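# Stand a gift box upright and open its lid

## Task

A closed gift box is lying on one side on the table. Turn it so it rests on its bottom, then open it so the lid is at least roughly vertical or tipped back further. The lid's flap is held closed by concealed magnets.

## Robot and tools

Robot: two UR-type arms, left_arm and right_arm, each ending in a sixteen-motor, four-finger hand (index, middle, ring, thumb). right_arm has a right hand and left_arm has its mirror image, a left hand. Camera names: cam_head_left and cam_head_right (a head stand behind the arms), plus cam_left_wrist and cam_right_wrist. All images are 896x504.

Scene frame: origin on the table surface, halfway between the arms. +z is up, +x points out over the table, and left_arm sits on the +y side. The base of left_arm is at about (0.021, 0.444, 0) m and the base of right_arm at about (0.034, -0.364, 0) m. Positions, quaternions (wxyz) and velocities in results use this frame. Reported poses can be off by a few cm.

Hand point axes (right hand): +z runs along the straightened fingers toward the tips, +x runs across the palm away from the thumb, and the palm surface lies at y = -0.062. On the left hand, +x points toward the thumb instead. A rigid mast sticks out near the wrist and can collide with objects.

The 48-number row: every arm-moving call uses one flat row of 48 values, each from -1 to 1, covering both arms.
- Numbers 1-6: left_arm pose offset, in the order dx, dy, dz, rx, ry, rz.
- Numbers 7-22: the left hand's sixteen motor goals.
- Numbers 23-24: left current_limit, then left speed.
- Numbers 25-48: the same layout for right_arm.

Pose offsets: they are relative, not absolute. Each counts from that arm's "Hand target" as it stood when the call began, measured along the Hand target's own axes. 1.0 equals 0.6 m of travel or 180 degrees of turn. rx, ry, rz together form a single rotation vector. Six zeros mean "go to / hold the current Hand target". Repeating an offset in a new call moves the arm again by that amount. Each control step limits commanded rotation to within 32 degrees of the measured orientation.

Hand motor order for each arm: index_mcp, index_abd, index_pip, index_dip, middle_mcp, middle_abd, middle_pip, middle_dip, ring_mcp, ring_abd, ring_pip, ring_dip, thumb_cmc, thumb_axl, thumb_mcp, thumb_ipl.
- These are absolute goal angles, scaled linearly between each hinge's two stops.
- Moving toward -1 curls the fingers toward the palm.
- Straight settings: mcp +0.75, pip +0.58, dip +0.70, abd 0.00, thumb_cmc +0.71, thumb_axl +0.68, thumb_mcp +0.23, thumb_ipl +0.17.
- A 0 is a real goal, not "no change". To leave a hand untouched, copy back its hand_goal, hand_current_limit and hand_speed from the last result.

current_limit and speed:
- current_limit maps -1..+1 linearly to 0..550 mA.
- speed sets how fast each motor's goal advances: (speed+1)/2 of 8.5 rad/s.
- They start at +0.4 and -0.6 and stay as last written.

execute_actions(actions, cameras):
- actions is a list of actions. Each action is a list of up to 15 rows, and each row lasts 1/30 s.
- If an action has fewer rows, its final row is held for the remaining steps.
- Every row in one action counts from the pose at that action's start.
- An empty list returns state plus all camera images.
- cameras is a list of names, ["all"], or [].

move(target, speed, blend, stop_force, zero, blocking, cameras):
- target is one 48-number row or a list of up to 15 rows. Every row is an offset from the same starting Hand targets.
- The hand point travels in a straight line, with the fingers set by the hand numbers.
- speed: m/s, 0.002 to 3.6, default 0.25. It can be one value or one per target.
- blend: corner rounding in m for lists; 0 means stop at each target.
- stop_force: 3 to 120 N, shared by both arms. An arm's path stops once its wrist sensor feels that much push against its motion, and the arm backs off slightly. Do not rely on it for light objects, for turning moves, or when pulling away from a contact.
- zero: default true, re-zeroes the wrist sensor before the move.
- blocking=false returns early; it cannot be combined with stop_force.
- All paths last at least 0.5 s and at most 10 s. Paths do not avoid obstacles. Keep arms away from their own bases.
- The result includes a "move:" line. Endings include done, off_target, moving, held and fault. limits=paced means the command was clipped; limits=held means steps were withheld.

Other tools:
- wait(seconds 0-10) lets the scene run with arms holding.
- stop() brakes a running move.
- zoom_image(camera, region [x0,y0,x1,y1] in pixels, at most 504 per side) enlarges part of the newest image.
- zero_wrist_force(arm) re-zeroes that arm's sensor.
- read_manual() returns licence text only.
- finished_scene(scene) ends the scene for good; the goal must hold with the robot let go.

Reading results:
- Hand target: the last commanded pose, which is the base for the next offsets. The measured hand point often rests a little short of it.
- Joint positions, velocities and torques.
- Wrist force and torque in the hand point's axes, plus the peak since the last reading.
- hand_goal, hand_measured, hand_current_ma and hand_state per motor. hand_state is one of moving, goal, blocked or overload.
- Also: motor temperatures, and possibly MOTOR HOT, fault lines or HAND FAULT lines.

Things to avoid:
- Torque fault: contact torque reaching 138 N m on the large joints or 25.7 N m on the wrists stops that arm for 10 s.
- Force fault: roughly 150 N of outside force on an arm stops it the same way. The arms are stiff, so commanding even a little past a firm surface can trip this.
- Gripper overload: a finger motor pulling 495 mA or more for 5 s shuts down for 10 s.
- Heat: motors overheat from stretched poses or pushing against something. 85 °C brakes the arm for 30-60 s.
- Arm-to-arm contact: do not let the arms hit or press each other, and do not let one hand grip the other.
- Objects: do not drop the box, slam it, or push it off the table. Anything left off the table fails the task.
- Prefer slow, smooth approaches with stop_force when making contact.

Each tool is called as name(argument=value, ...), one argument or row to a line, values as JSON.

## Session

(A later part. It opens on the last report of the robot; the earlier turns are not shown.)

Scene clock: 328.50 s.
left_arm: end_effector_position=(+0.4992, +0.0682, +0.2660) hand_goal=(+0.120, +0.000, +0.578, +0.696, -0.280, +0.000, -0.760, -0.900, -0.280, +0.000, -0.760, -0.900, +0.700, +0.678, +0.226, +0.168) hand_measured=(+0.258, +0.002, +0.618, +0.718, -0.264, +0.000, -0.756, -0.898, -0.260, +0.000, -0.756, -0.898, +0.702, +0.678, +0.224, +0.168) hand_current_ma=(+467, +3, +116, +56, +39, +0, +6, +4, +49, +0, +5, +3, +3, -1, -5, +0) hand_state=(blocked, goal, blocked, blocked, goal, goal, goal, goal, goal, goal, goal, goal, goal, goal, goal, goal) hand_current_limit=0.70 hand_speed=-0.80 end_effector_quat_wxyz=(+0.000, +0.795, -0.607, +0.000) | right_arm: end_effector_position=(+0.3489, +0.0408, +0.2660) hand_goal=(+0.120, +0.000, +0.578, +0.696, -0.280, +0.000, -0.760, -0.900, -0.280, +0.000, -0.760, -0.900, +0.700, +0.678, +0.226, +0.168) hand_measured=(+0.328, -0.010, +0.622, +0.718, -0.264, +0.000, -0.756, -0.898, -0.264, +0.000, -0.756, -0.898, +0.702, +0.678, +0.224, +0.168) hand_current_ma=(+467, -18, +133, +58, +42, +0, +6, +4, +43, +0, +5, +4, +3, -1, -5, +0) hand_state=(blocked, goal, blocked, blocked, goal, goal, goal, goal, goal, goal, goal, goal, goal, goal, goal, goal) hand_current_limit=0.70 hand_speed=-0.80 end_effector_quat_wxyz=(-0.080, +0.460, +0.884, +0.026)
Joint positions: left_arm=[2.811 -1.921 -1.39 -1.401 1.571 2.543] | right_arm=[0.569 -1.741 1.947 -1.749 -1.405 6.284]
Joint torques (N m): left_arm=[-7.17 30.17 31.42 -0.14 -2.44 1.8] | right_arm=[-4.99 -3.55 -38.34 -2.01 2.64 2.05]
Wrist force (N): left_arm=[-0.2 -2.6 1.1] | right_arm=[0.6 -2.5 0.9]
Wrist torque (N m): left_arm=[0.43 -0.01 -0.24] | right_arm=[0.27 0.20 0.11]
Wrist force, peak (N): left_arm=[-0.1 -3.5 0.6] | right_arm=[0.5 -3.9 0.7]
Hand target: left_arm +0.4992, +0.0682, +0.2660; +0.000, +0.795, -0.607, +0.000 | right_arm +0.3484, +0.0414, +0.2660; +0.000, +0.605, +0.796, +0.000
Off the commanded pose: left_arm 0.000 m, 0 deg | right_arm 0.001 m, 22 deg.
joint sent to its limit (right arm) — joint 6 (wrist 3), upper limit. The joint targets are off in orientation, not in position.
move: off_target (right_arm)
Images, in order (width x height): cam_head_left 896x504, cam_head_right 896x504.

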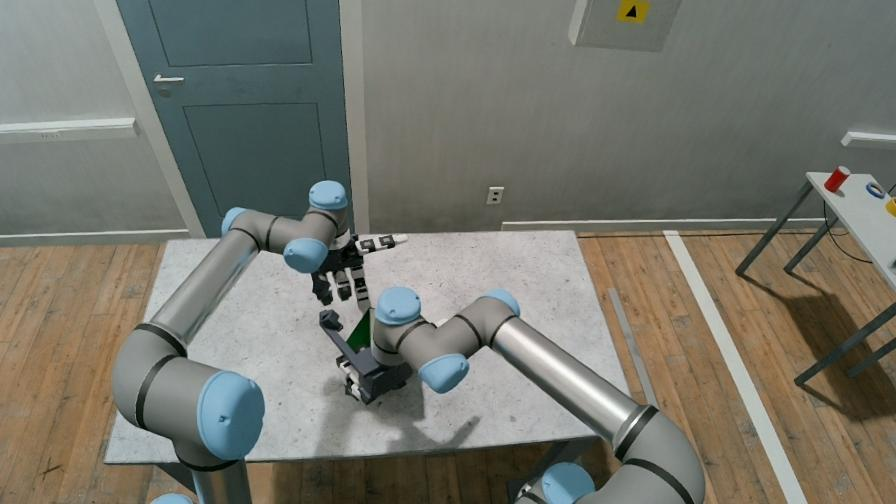

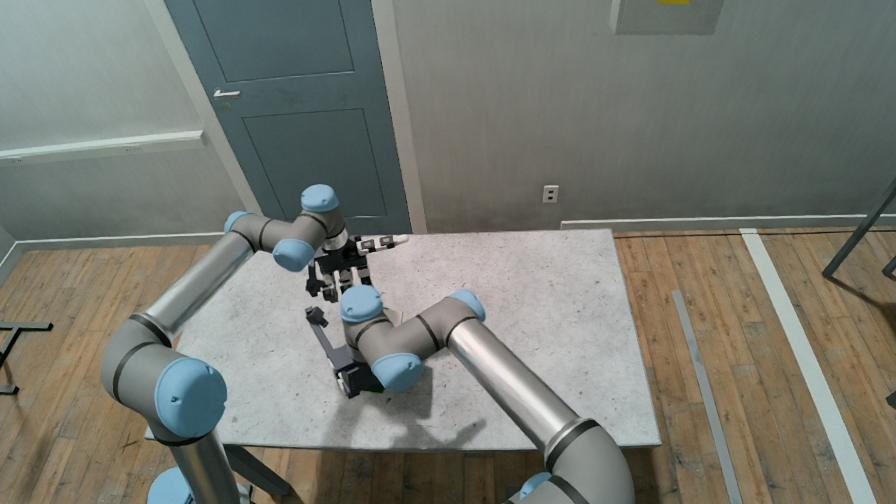

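move(
  target=[-0.0103,-0.0308,0,0,0,-0.111, 0.12,0,0.577,0.696, -0.28,0,-0.76,-0.9, -0.28,0,-0.76,-0.9, 0.7,0.678,0.226,0.168,0.7,-0.8, -0.0785,0.0468,0,0,0,-0.111, 0.12,0,0.577,0.696, -0.28,0,-0.76,-0.9, -0.28,0,-0.76,-0.9, 0.7,0.678,0.226,0.168,0.7,-0.8],
  speed=0.05,
  cameras=["cam_head_left","cam_head_right"],
)

zoom_image(
  camera="cam_head_left",
  region=[270, 220, 490, 430],
)

zoom_image(
  camera="cam_head_right",
  region=[270, 220, 490, 430],
)

Scene clock: 347.77 s.
left_arm: end_effector_position=(+0.5154, +0.0790, +0.2660) hand_goal=(+0.120, +0.000, +0.578, +0.696, -0.280, +0.000, -0.760, -0.900, -0.280, +0.000, -0.760, -0.900, +0.700, +0.678, +0.226, +0.168) hand_measured=(+0.258, +0.010, +0.634, +0.728, -0.264, +0.000, -0.756, -0.898, -0.260, +0.000, -0.756, -0.898, +0.702, +0.678, +0.224, +0.168) hand_current_ma=(+468, +15, +175, +87, +39, +0, +6, +4, +49, +0, +5, +3, +3, -1, -5, +0) hand_state=(blocked, goal, blocked, blocked, goal, goal, goal, goal, goal, goal, goal, goal, goal, goal, goal, goal) hand_current_limit=0.70 hand_speed=-0.80 end_effector_quat_wxyz=(+0.000, +0.888, -0.460, +0.000) | right_arm: end_effector_position=(+0.3881, +0.0035, +0.2660) hand_goal=(+0.120, +0.000, +0.578, +0.696, -0.280, +0.000, -0.760, -0.900, -0.280, +0.000, -0.760, -0.900, +0.700, +0.678, +0.226, +0.168) hand_measured=(+0.330, -0.018, +0.636, +0.732, -0.264, +0.000, -0.756, -0.898, -0.264, +0.000, -0.756, -0.898, +0.702, +0.678, +0.224, +0.168) hand_current_ma=(+468, -40, +191, +107, +42, +0, +6, +4, +43, +0, +5, +4, +3, -1, -5, +0) hand_state=(blocked, goal, blocked, blocked, goal, goal, goal, goal, goal, goal, goal, goal, goal, goal, goal, goal) hand_current_limit=0.70 hand_speed=-0.80 end_effector_quat_wxyz=(+0.000, +0.458, +0.889, +0.000)
Joint positions: left_arm=[2.862 -1.873 -1.455 -1.384 1.571 2.245] | right_arm=[0.532 -1.74 1.96 -1.792 -1.571 6.242]
Joint torques (N m): left_arm=[4.99 52.37 10 3.95 -1.8 -0.9] | right_arm=[-6.76 -3.92 -16.57 -5.84 -2.95 -1.89]
Wrist force (N): left_arm=[-0.1 -3.4 0.7] | right_arm=[0.2 -4.2 0.4]
Wrist torque (N m): left_arm=[0.52 0.04 -0.14] | right_arm=[0.40 0.12 0.28]
Wrist force, peak (N): left_arm=[0.3 -5.2 0.5] | right_arm=[1.0 -5.1 1.0]
Hand target: left_arm +0.5154, +0.0790, +0.2660; +0.000, +0.888, -0.460, +0.000 | right_arm +0.3881, +0.0035, +0.2660; +0.000, +0.458, +0.889, +0.000
Off the commanded pose: left_arm 0.000 m, 0 deg | right_arm 0.000 m, 0 deg.
move: done
Images, in order (width x height): cam_head_left 896x504, cam_head_right 896x504.

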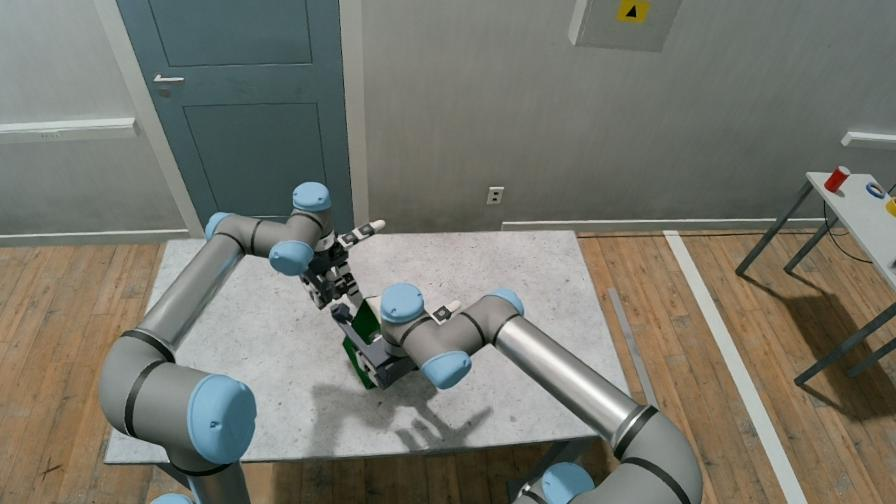

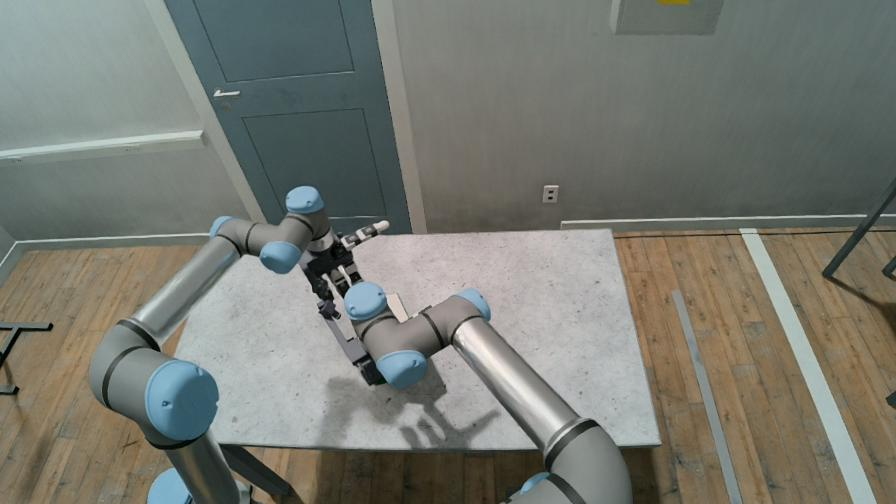

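Scaled by 2.291 from the camera's 896x504 image, which has a finer 1280x720 frame.

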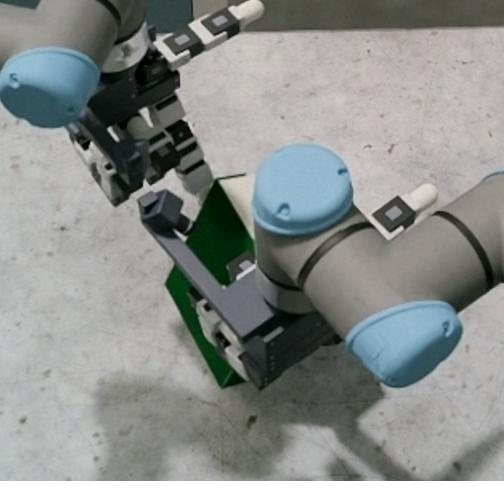

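Scaled by 2.291 from the camera's 896x504 image, which has a finer 1280x720 frame.

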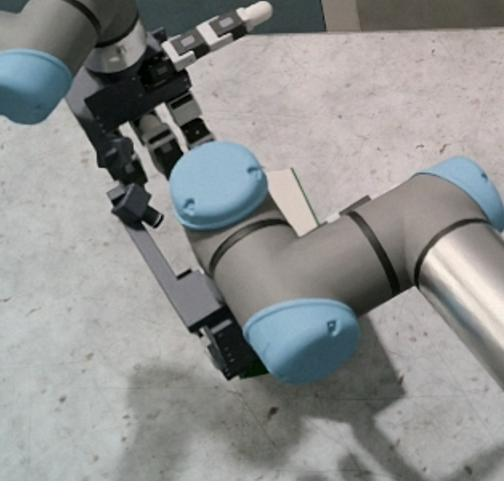

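move(
  target=[0,0,0.1,0,0,0, 0.12,0,0.577,0.696, -0.28,0,-0.76,-0.9, -0.28,0,-0.76,-0.9, 0.7,0.678,0.226,0.168,0.7,-0.8, 0,0,0.1,0,0,0, 0.12,0,0.577,0.696, -0.28,0,-0.76,-0.9, -0.28,0,-0.76,-0.9, 0.7,0.678,0.226,0.168,0.7,-0.8],
  speed=0.02,
  stop_force=3,
  cameras=["cam_head_left"],
)

zoom_image(
  camera="cam_head_left",
  region=[270, 220, 490, 430],
)

Scene clock: 361.87 s.
left_arm: end_effector_position=(+0.5154, +0.0790, +0.2454) hand_goal=(+0.120, +0.000, +0.578, +0.696, -0.280, +0.000, -0.760, -0.900, -0.280, +0.000, -0.760, -0.900, +0.700, +0.678, +0.226, +0.168) hand_measured=(+0.258, +0.014, +0.634, +0.728, -0.264, +0.000, -0.756, -0.898, -0.260, +0.000, -0.756, -0.898, +0.702, +0.678, +0.224, +0.168) hand_current_ma=(+467, +24, +177, +87, +39, +0, +6, +4, +49, +0, +5, +3, +3, -1, -5, +0) hand_state=(blocked, goal, blocked, blocked, goal, goal, goal, goal, goal, goal, goal, goal, goal, goal, goal, goal) hand_current_limit=0.70 hand_speed=-0.80 end_effector_quat_wxyz=(+0.000, +0.888, -0.460, +0.000) | right_arm: end_effector_position=(+0.3881, +0.0035, +0.2487) hand_goal=(+0.120, +0.000, +0.578, +0.696, -0.280, +0.000, -0.760, -0.900, -0.280, +0.000, -0.760, -0.900, +0.700, +0.678, +0.226, +0.168) hand_measured=(+0.330, -0.008, +0.636, +0.732, -0.264, +0.000, -0.756, -0.898, -0.264, +0.000, -0.756, -0.898, +0.702, +0.678, +0.224, +0.168) hand_current_ma=(+468, -16, +191, +104, +42, +0, +6, +4, +42, +0, +5, +4, +3, -1, -5, +0) hand_state=(blocked, goal, blocked, blocked, goal, goal, goal, goal, goal, goal, goal, goal, goal, goal, goal, goal) hand_current_limit=0.70 hand_speed=-0.80 end_effector_quat_wxyz=(+0.000, +0.458, +0.889, +0.000)
Joint positions: left_arm=[2.862 -1.883 -1.495 -1.334 1.571 2.245] | right_arm=[0.532 -1.729 1.997 -1.839 -1.571 6.242]
Joint torques (N m): left_arm=[0.23 53.36 30.51 -0.2 -0.36 0.09] | right_arm=[-3.22 -26.26 -38.16 -2.41 -1.48 -1.84]
Wrist force (N): left_arm=[0.2 -3.9 0.5] | right_arm=[0.5 -4.6 0.2]
Wrist torque (N m): left_arm=[0.55 0.01 -0.14] | right_arm=[0.41 0.06 0.34]
Wrist force, peak (N): left_arm=[0.5 -9.2 -5.7] | right_arm=[0.3 -5.9 -4.1]
Hand target: left_arm +0.5154, +0.0790, +0.2454; +0.000, +0.888, -0.460, +0.000 (not the last commanded pose) | right_arm +0.3881, +0.0035, +0.2487; +0.000, +0.458, +0.889, +0.000 (not the last commanded pose)
Off the commanded pose: left_arm 0.039 m, 0 deg | right_arm 0.043 m, 0 deg.
move: contact (left_arm, right_arm)
Images, in order (width x height): cam_head_left 896x504.

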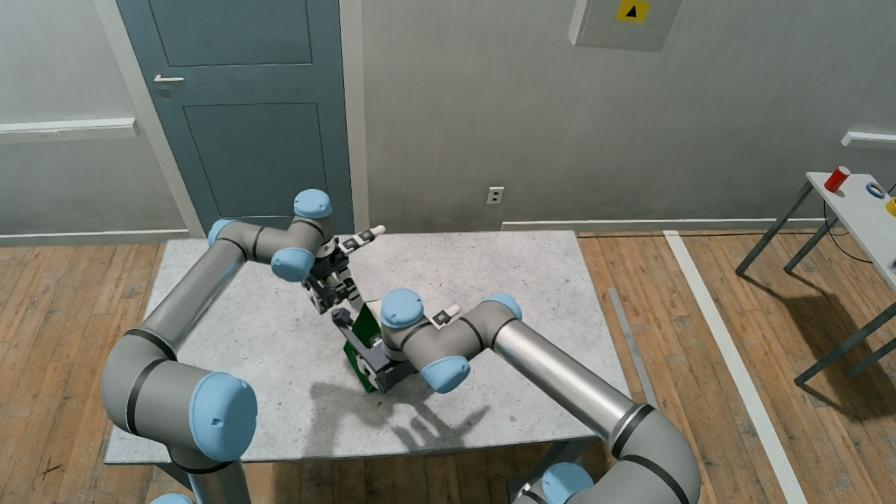

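Scaled by 2.291 from the camera's 896x504 image, which has a finer 1280x720 frame.

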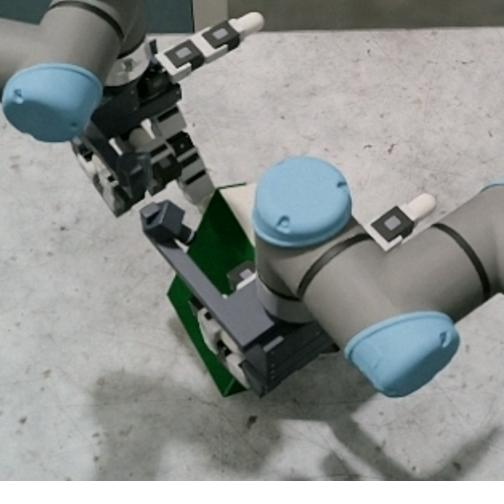

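move(
  target=[
    [-0.044,0,-0.0023,0,0,0, 0.12,0,0.577,0.696, -0.28,0,-0.76,-0.9, -0.28,0,-0.76,-0.9, 0.7,0.678,0.226,0.168,0.7,-0.8, 0.044,0,-0.0023,0,0,0, 0.12,0,0.577,0.696, -0.28,0,-0.76,-0.9, -0.28,0,-0.76,-0.9, 0.7,0.678,0.226,0.168,0.7,-0.8],
    [-0.0877,0,0.0035,0,0,0, 0.12,0,0.577,0.696, -0.28,0,-0.76,-0.9, -0.28,0,-0.76,-0.9, 0.7,0.678,0.226,0.168,0.7,-0.8, 0.0877,0,0.0035,0,0,0, 0.12,0,0.577,0.696, -0.28,0,-0.76,-0.9, -0.28,0,-0.76,-0.9, 0.7,0.678,0.226,0.168,0.7,-0.8],
  ],
  speed=0.03,
  blend=0.005,
  cameras=["cam_head_left","cam_head_right","cam_right_wrist","cam_left_wrist"],
)

zoom_image(
  camera="cam_head_left",
  region=[270, 220, 490, 430],
)

Scene clock: 382.50 s.
left_arm: end_effector_position=(+0.4851, +0.1219, +0.2433) hand_goal=(+0.120, +0.000, +0.578, +0.696, -0.280, +0.000, -0.760, -0.900, -0.280, +0.000, -0.760, -0.900, +0.700, +0.678, +0.226, +0.168) hand_measured=(+0.258, +0.016, +0.634, +0.728, -0.264, +0.000, -0.756, -0.898, -0.260, +0.000, -0.756, -0.898, +0.702, +0.678, +0.224, +0.168) hand_current_ma=(+467, +30, +177, +87, +39, +0, +6, +4, +49, +0, +5, +3, +3, -1, -5, +0) hand_state=(blocked, goal, blocked, blocked, goal, goal, goal, goal, goal, goal, goal, goal, goal, goal, goal, goal) hand_current_limit=0.70 hand_speed=-0.80 end_effector_quat_wxyz=(+0.000, +0.888, -0.460, +0.000) | right_arm: end_effector_position=(+0.3580, +0.0457, +0.2466) hand_goal=(+0.120, +0.000, +0.578, +0.696, -0.280, +0.000, -0.760, -0.900, -0.280, +0.000, -0.760, -0.900, +0.700, +0.678, +0.226, +0.168) hand_measured=(+0.330, -0.014, +0.636, +0.732, -0.264, +0.000, -0.756, -0.898, -0.264, +0.000, -0.756, -0.898, +0.702, +0.678, +0.224, +0.168) hand_current_ma=(+467, -28, +191, +104, +42, +0, +6, +4, +42, +0, +5, +4, +3, -1, -5, +0) hand_state=(blocked, goal, blocked, blocked, goal, goal, goal, goal, goal, goal, goal, goal, goal, goal, goal, goal) hand_current_limit=0.70 hand_speed=-0.80 end_effector_quat_wxyz=(-0.012, +0.433, +0.901, +0.005)
Joint positions: left_arm=[2.919 -1.776 -1.639 -1.298 1.571 2.303] | right_arm=[0.63 -1.696 1.973 -1.847 -1.545 6.284]
Joint torques (N m): left_arm=[0.1 39.6 4.25 1.53 -3.46 2.3] | right_arm=[5.69 -2.13 -35.97 -5.6 2.67 1.39]
Wrist force (N): left_arm=[-0.1 -11.9 -8.2] | right_arm=[1.2 -7.6 -5.7]
Wrist torque (N m): left_arm=[1.07 0.27 -0.47] | right_arm=[0.68 0.00 0.19]
Wrist force, peak (N): left_arm=[0.0 -12.7 -9.7] | right_arm=[1.2 -7.6 -5.7]
Hand target: left_arm +0.4850, +0.1220, +0.2433; +0.000, +0.888, -0.460, +0.000 | right_arm +0.3575, +0.0463, +0.2466; +0.000, +0.458, +0.889, +0.000
Off the commanded pose: left_arm 0.000 m, 0 deg | right_arm 0.001 m, 4 deg.
joint sent to its limit (right arm) — joint 6 (wrist 3), upper limit. The joint targets are off in orientation, not in position.
move: off_target (right_arm)

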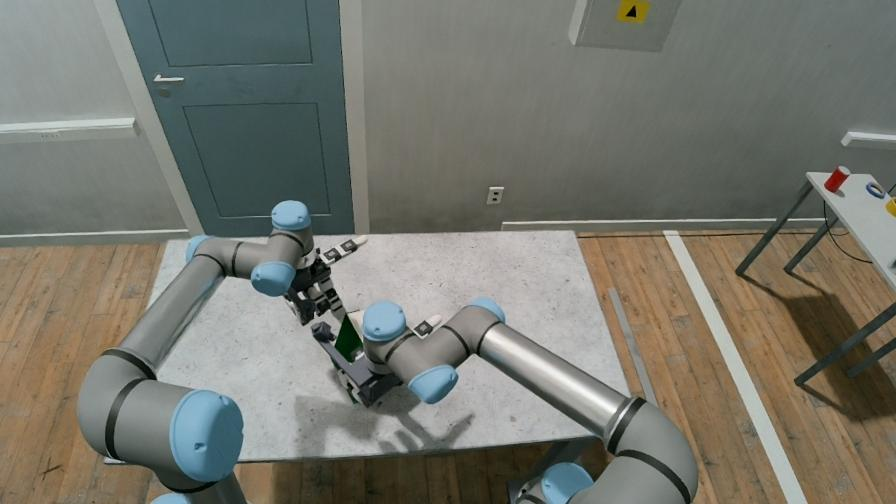

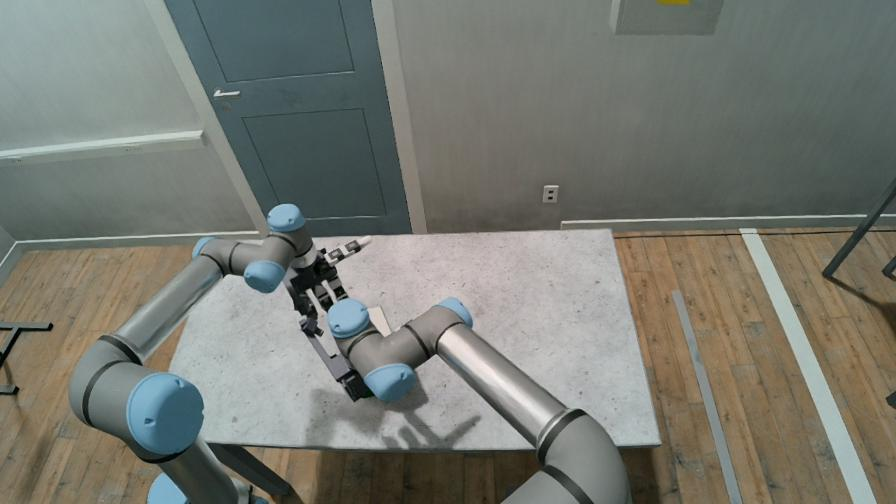

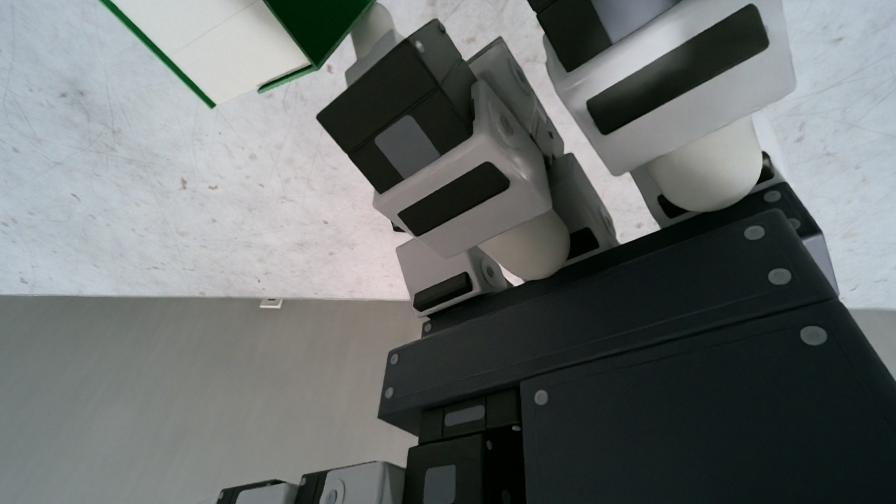

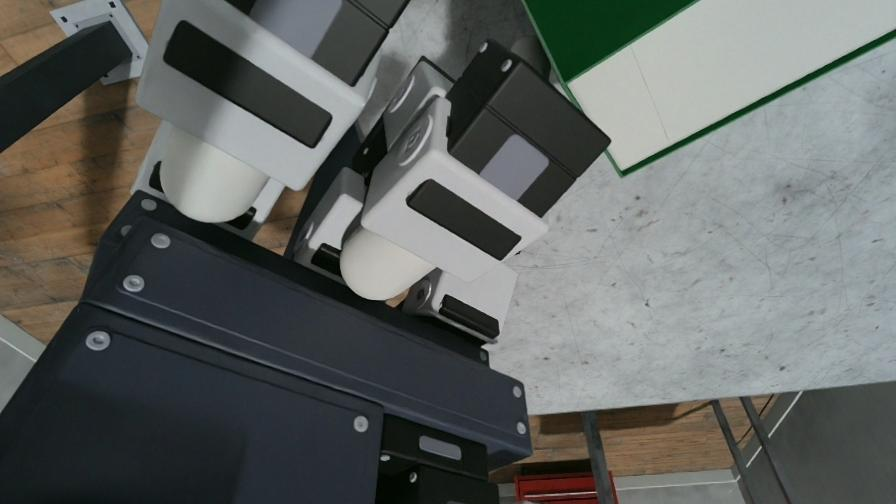

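Scaled by 2.291 from the camera's 896x504 image, which has a finer 1280x720 frame.

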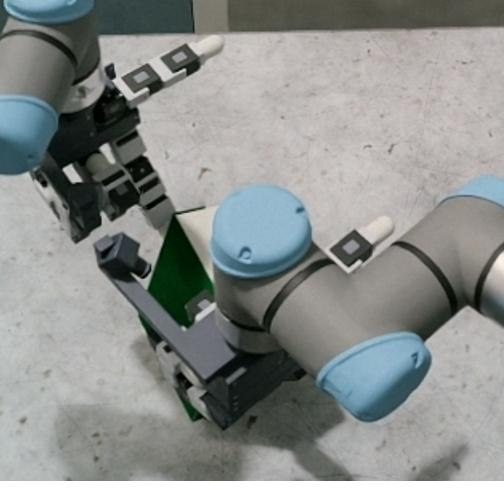

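move(
  target=[
    [0.12,0,0.05,0,0,0, 0.12,0,0.577,0.696, -0.28,0,-0.76,-0.9, -0.28,0,-0.76,-0.9, 0.7,0.678,0.226,0.168,0.7,-0.8, -0.12,0,0.05,0,0,0, 0.12,0,0.577,0.696, -0.28,0,-0.76,-0.9, -0.28,0,-0.76,-0.9, 0.7,0.678,0.226,0.168,0.7,-0.8],
  ],
  speed=0.04,
  blend=0.005,
  cameras=["cam_head_left","cam_head_right","cam_right_wrist","cam_left_wrist"],
)

zoom_image(
  camera="cam_head_left",
  region=[270, 220, 490, 430],
)

Scene clock: 430.33 s.
left_arm: end_effector_position=(+0.5265, +0.0633, +0.2134) hand_goal=(+0.120, +0.000, +0.578, +0.696, -0.280, +0.000, -0.760, -0.900, -0.280, +0.000, -0.760, -0.900, +0.700, +0.678, +0.226, +0.168) hand_measured=(+0.218, +0.034, +0.632, +0.722, -0.264, +0.000, -0.756, -0.898, -0.260, +0.000, -0.756, -0.898, +0.702, +0.678, +0.224, +0.168) hand_current_ma=(+380, +77, +168, +66, +39, +0, +6, +4, +49, +0, +5, +3, +3, -1, -5, +0) hand_state=(blocked, blocked, blocked, blocked, goal, goal, goal, goal, goal, goal, goal, goal, goal, goal, goal, goal) hand_current_limit=0.70 hand_speed=-0.80 end_effector_quat_wxyz=(+0.000, +0.888, -0.460, +0.000) | right_arm: end_effector_position=(+0.3993, -0.0122, +0.2167) hand_goal=(+0.120, +0.000, +0.578, +0.696, -0.280, +0.000, -0.760, -0.900, -0.280, +0.000, -0.760, -0.900, +0.700, +0.678, +0.226, +0.168) hand_measured=(+0.368, -0.006, +0.636, +0.732, -0.264, +0.000, -0.756, -0.898, -0.264, +0.000, -0.756, -0.898, +0.702, +0.678, +0.224, +0.168) hand_current_ma=(+468, -12, +191, +106, +42, +0, +6, +4, +42, +0, +5, +4, +3, -1, -5, +0) hand_state=(blocked, goal, blocked, blocked, goal, goal, goal, goal, goal, goal, goal, goal, goal, goal, goal, goal) hand_current_limit=0.70 hand_speed=-0.80 end_effector_quat_wxyz=(+0.000, +0.458, +0.889, +0.000)
Joint positions: left_arm=[2.843 -1.943 -1.497 -1.272 1.571 2.226] | right_arm=[0.485 -1.716 2.072 -1.927 -1.571 6.195]
Joint torques (N m): left_arm=[-9.63 27.79 29.06 3.67 0.76 -0.96] | right_arm=[-7.03 -26.73 -16.27 -6.08 -2.99 -1.78]
Wrist force (N): left_arm=[0.3 -3.9 -0.6] | right_arm=[0.7 -4.3 0.6]
Wrist torque (N m): left_arm=[0.54 0.06 -0.15] | right_arm=[0.47 0.08 0.30]
Wrist force, peak (N): left_arm=[-0.2 -12.8 -9.5] | right_arm=[2.0 -11.0 -7.6]
Hand target: left_arm +0.5266, +0.0632, +0.2133; +0.000, +0.888, -0.460, +0.000 | right_arm +0.3993, -0.0123, +0.2166; +0.000, +0.458, +0.889, +0.000
Off the commanded pose: left_arm 0.000 m, 0 deg | right_arm 0.000 m, 0 deg.
move: done

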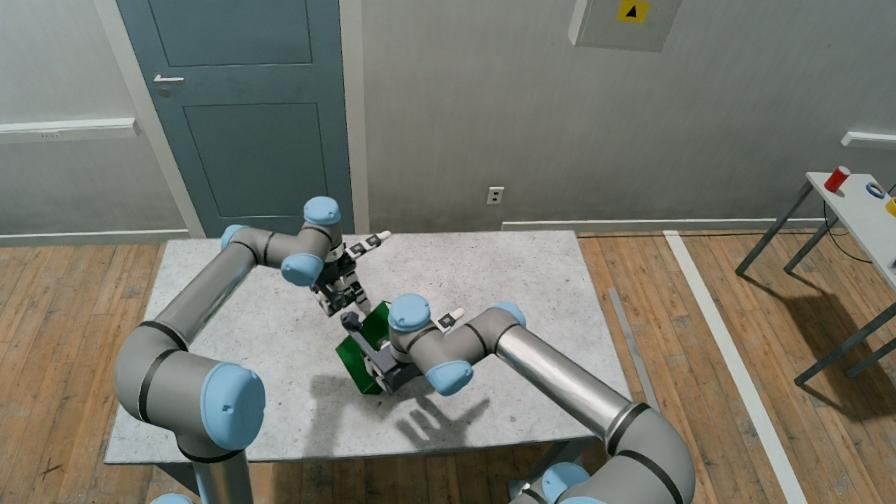

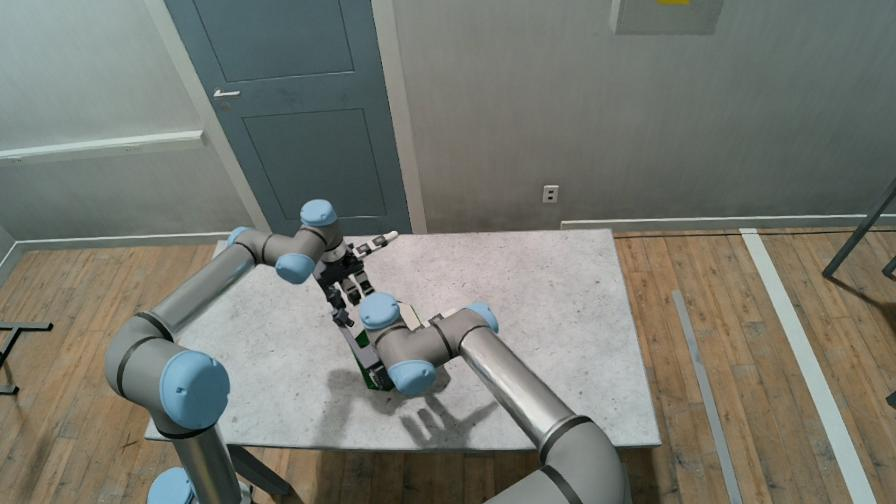

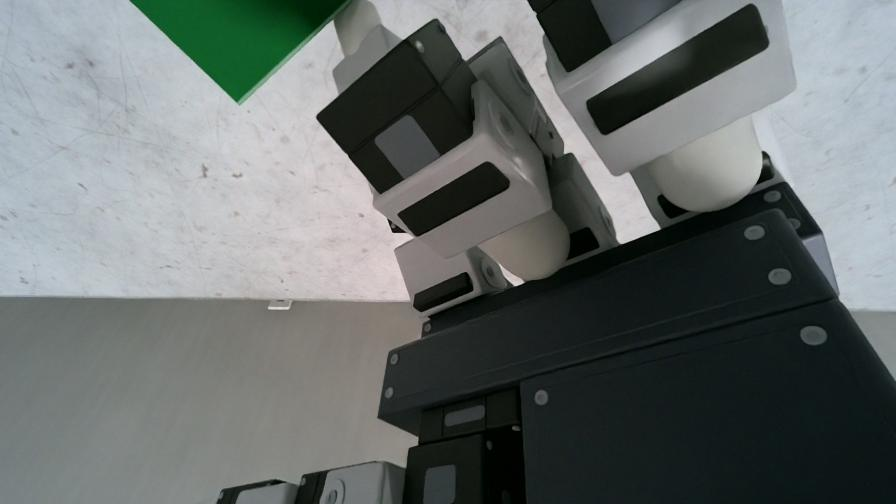

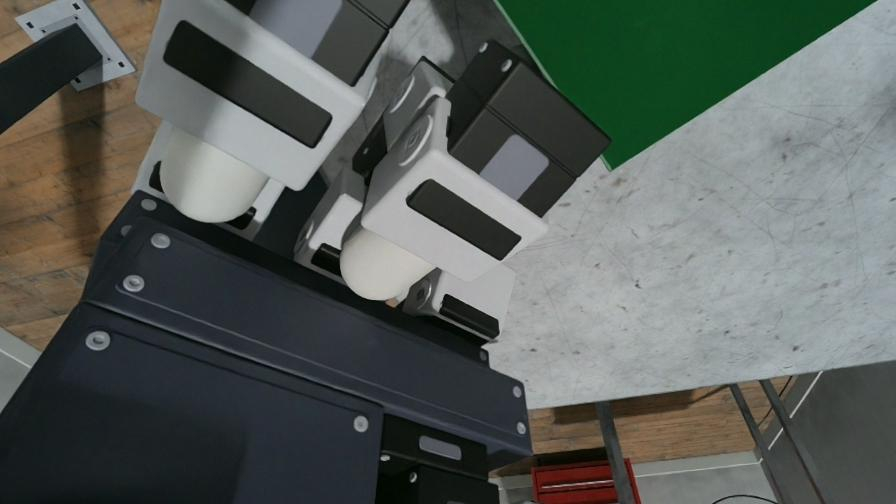

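Scaled by 2.291 from the camera's 896x504 image, which has a finer 1280x720 frame.

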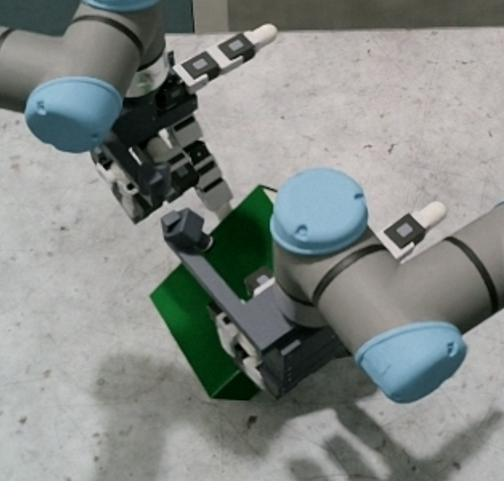

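move(
  target=[
    [0.06,0,0.065,0,0,0, 0.12,0,0.577,0.696,-0.28,0,-0.76,-0.9,-0.28,0,-0.76,-0.9,0.7,0.678,0.226,0.168,0.7,-0.8, -0.06,0,0.065,0,0,0, 0.12,0,0.577,0.696,-0.28,0,-0.76,-0.9,-0.28,0,-0.76,-0.9,0.7,0.678,0.226,0.168,0.7,-0.8],
    [0.08,0,0.103,0,0,0, 0.12,0,0.577,0.696,-0.28,0,-0.76,-0.9,-0.28,0,-0.76,-0.9,0.7,0.678,0.226,0.168,0.7,-0.8, -0.08,0,0.103,0,0,0, 0.12,0,0.577,0.696,-0.28,0,-0.76,-0.9,-0.28,0,-0.76,-0.9,0.7,0.678,0.226,0.168,0.7,-0.8],
  ],
  speed=0.04,
  blend=0.005,
  cameras=["cam_head_left","cam_head_right","cam_left_wrist","cam_right_wrist"],
)

Scene clock: 479.00 s.
left_arm: end_effector_position=(+0.5543, +0.0241, +0.1516) hand_goal=(+0.120, +0.000, +0.578, +0.696, -0.280, +0.000, -0.760, -0.900, -0.280, +0.000, -0.760, -0.900, +0.700, +0.678, +0.226, +0.168) hand_measured=(+0.218, +0.028, +0.632, +0.722, -0.264, +0.000, -0.756, -0.898, -0.260, +0.000, -0.756, -0.898, +0.702, +0.678, +0.224, +0.168) hand_current_ma=(+380, +58, +168, +66, +39, +0, +6, +4, +49, +0, +5, +3, +3, -1, -5, +0) hand_state=(blocked, blocked, blocked, blocked, goal, goal, goal, goal, goal, goal, goal, goal, goal, goal, goal, goal) hand_current_limit=0.70 hand_speed=-0.80 end_effector_quat_wxyz=(+0.000, +0.888, -0.460, +0.000) | right_arm: end_effector_position=(+0.4272, -0.0514, +0.1549) hand_goal=(+0.120, +0.000, +0.578, +0.696, -0.280, +0.000, -0.760, -0.900, -0.280, +0.000, -0.760, -0.900, +0.700, +0.678, +0.226, +0.168) hand_measured=(+0.368, -0.008, +0.636, +0.732, -0.264, +0.000, -0.756, -0.898, -0.264, +0.000, -0.756, -0.898, +0.702, +0.678, +0.224, +0.168) hand_current_ma=(+467, -12, +191, +108, +42, +0, +6, +4, +42, +0, +5, +4, +3, -1, -5, +0) hand_state=(blocked, goal, blocked, blocked, goal, goal, goal, goal, goal, goal, goal, goal, goal, goal, goal, goal) hand_current_limit=0.70 hand_speed=-0.80 end_effector_quat_wxyz=(+0.000, +0.458, +0.889, +0.000)
Joint positions: left_arm=[2.799 -2.092 -1.441 -1.179 1.571 2.182] | right_arm=[0.366 -1.663 2.202 -2.109 -1.571 6.077]
Joint torques (N m): left_arm=[-8.75 35.67 28.46 3.56 -0.48 -1.12] | right_arm=[-6.57 -4.64 -15 -5.99 1.76 -1.92]
Wrist force (N): left_arm=[0.4 -4.3 -0.4] | right_arm=[0.8 -5.3 0.8]
Wrist torque (N m): left_arm=[0.58 0.03 -0.15] | right_arm=[0.46 0.03 0.35]
Wrist force, peak (N): left_arm=[0.5 -4.5 -0.2] | right_arm=[0.6 -5.3 1.2]
Hand target: left_arm +0.5543, +0.0240, +0.1515; +0.000, +0.888, -0.460, +0.000 | right_arm +0.4272, -0.0514, +0.1548; +0.000, +0.458, +0.889, +0.000
Off the commanded pose: left_arm 0.000 m, 0 deg | right_arm 0.000 m, 0 deg.
move: done

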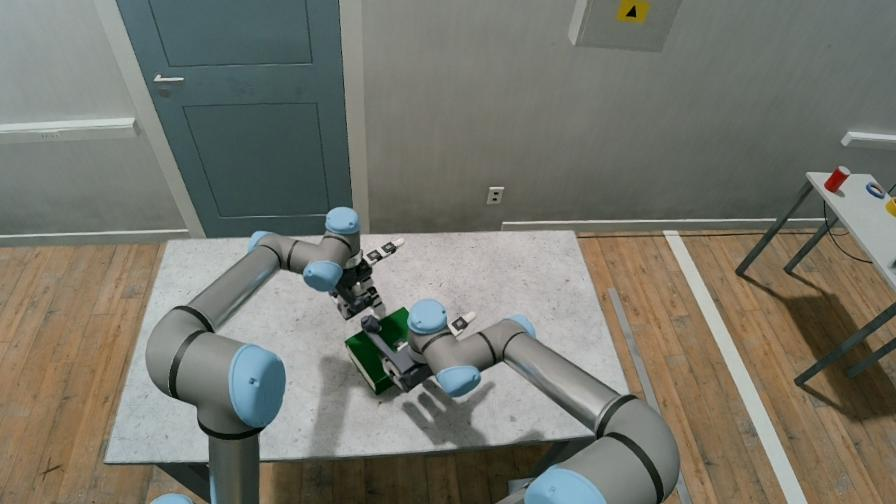

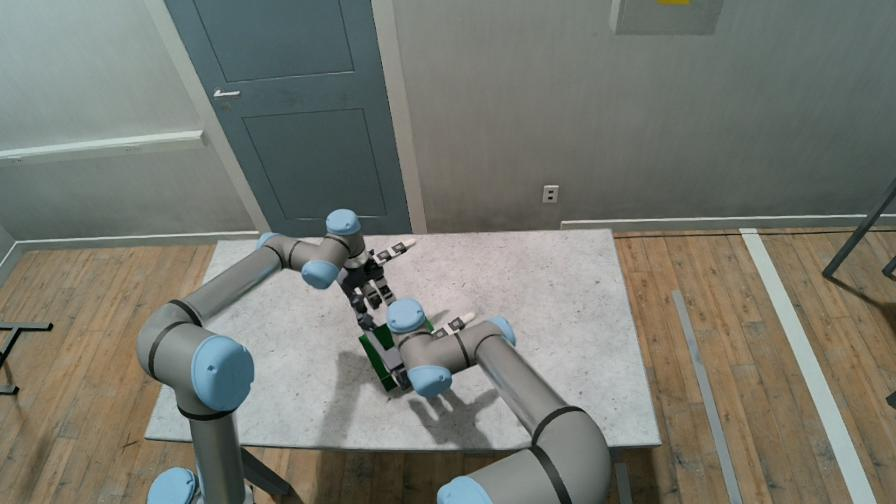

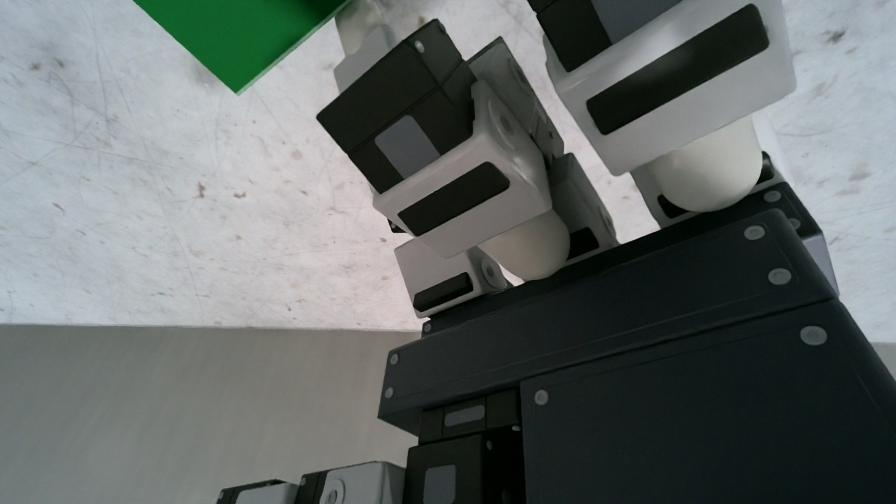

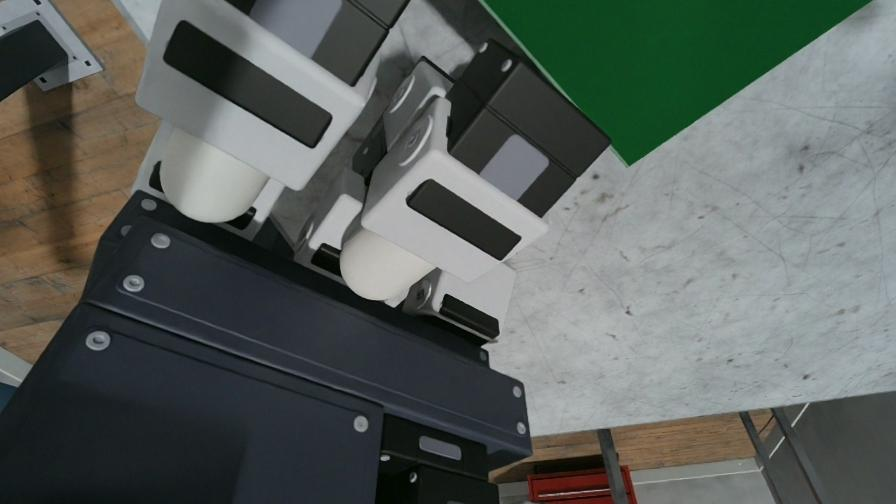

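zoom_image(
  camera="cam_head_left",
  region=[300, 260, 480, 430],
)

zoom_image(
  camera="cam_head_right",
  region=[320, 260, 480, 420],
)

Scaled by 2.800 from the camera's 896x504 image, which has a finer 1280x720 frame.

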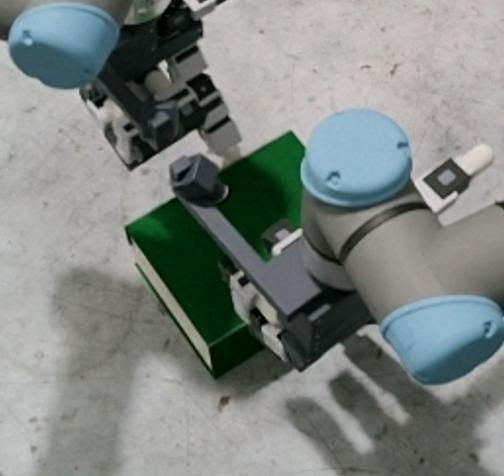

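Scaled by 3.150 from the camera's 896x504 image, which has a finer 1280x720 frame.

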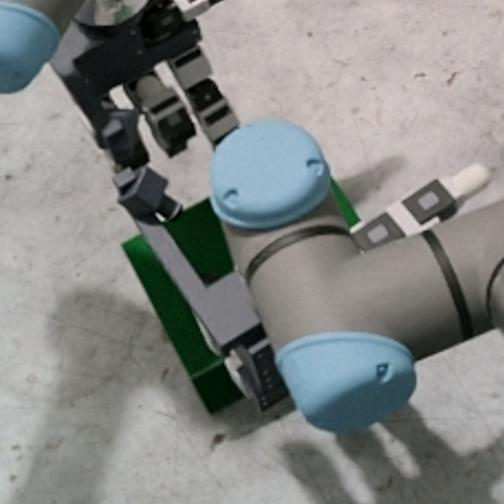

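move(
  target=[
    [0,0,0,0,0,0, 0.35,0,0.577,0.696,-0.28,0,-0.76,-0.9,-0.28,0,-0.76,-0.9,0.7,0.678,0.226,0.168,0.7,-0.9, 0,0,0,0,0,0, 0.35,0,0.577,0.696,-0.28,0,-0.76,-0.9,-0.28,0,-0.76,-0.9,0.7,0.678,0.226,0.168,0.7,-0.9],
    [0,-0.1,0,0,0,0, 0.35,0,0.577,0.696,-0.28,0,-0.76,-0.9,-0.28,0,-0.76,-0.9,0.7,0.678,0.226,0.168,0.7,-0.9, 0,-0.1,0,0,0,0, 0.35,0,0.577,0.696,-0.28,0,-0.76,-0.9,-0.28,0,-0.76,-0.9,0.7,0.678,0.226,0.168,0.7,-0.9],
    [0,-0.1,-0.3,0,0,0, 0.35,0,0.577,0.696,-0.28,0,-0.76,-0.9,-0.28,0,-0.76,-0.9,0.7,0.678,0.226,0.168,0.7,-0.9, 0,-0.15,-0.25,0,0,0, 0.35,0,0.577,0.696,-0.28,0,-0.76,-0.9,-0.28,0,-0.76,-0.9,0.7,0.678,0.226,0.168,0.7,-0.9],
  ],
  speed=[0.05,0.06,0.15],
  cameras=["cam_head_left","cam_head_right"],
)

Scene clock: 504.23 s.
left_arm: end_effector_position=(+0.6033, +0.0587, +0.3314) hand_goal=(+0.350, +0.000, +0.578, +0.696, -0.280, +0.000, -0.760, -0.900, -0.280, +0.000, -0.760, -0.900, +0.700, +0.678, +0.226, +0.168) hand_measured=(+0.352, +0.004, +0.582, +0.700, -0.264, +0.000, -0.756, -0.898, -0.262, +0.000, -0.756, -0.898, +0.702, +0.678, +0.224, +0.168) hand_current_ma=(+2, +4, +6, +5, +38, +0, +6, +4, +47, +0, +5, +3, +3, -1, -5, +0) hand_state=(goal, goal, goal, goal, goal, goal, goal, goal, goal, goal, goal, goal, goal, goal, goal, goal) hand_current_limit=0.70 hand_speed=-0.90 end_effector_quat_wxyz=(+0.000, +0.888, -0.460, +0.000) | right_arm: end_effector_position=(+0.3539, -0.1036, +0.3047) hand_goal=(+0.350, +0.000, +0.578, +0.696, -0.280, +0.000, -0.760, -0.900, -0.280, +0.000, -0.760, -0.900, +0.700, +0.678, +0.226, +0.168) hand_measured=(+0.360, -0.002, +0.582, +0.700, -0.264, +0.000, -0.756, -0.898, -0.264, +0.000, -0.756, -0.898, +0.702, +0.678, +0.224, +0.168) hand_current_ma=(+24, -4, +7, +6, +42, +0, +6, +4, +42, +0, +5, +4, +3, -1, -5, +0) hand_state=(goal, goal, goal, goal, goal, goal, goal, goal, goal, goal, goal, goal, goal, goal, goal, goal) hand_current_limit=0.70 hand_speed=-0.90 end_effector_quat_wxyz=(+0.000, +0.458, +0.889, +0.000)
Joint positions: left_arm=[2.869 -2.087 -0.98 -1.645 1.571 2.252] | right_arm=[0.306 -2.035 2.056 -1.592 -1.571 6.016]
Joint torques (N m): left_arm=[-5.81 36.56 31.36 0.39 1.61 1.68] | right_arm=[-6.32 -14.43 -37.42 -0.79 2.56 -1.75]
Wrist force (N): left_arm=[-0.4 0.5 -0.2] | right_arm=[0.1 -0.5 -0.5]
Wrist torque (N m): left_arm=[0.20 0.04 -0.23] | right_arm=[0.10 0.03 0.15]
Wrist force, peak (N): left_arm=[0.3 -4.4 -0.3] | right_arm=[0.5 -5.6 0.8]
Hand target: left_arm +0.6033, +0.0587, +0.3315; +0.000, +0.888, -0.460, +0.000 | right_arm +0.3539, -0.1036, +0.3048; +0.000, +0.458, +0.889, +0.000
Off the commanded pose: left_arm 0.000 m, 0 deg | right_arm 0.000 m, 0 deg.
move: done
Images, in order (width x height): cam_head_left 896x504, cam_head_right 896x504.

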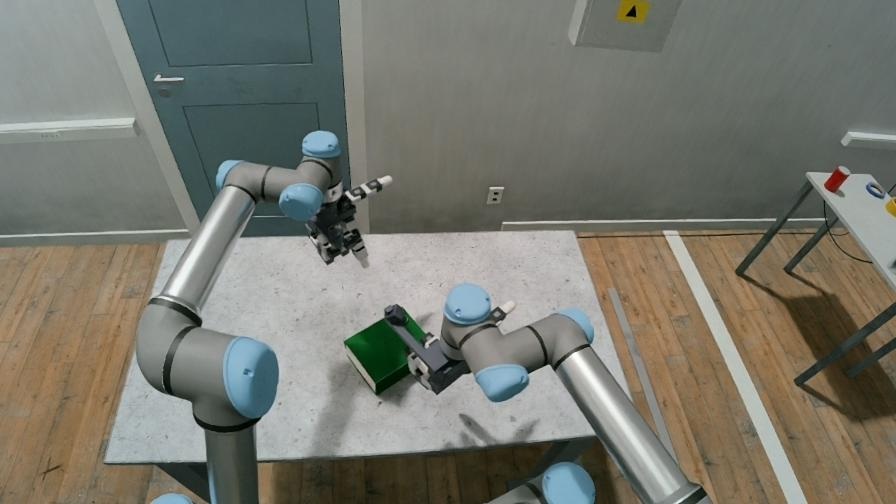

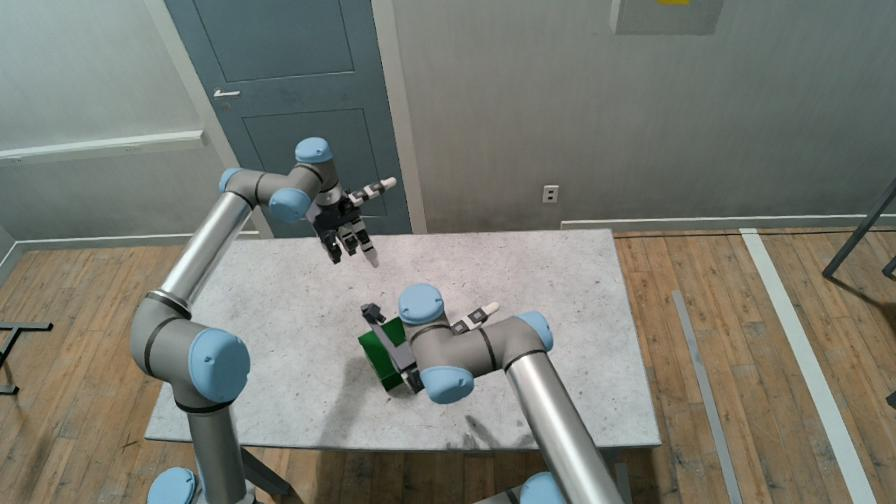

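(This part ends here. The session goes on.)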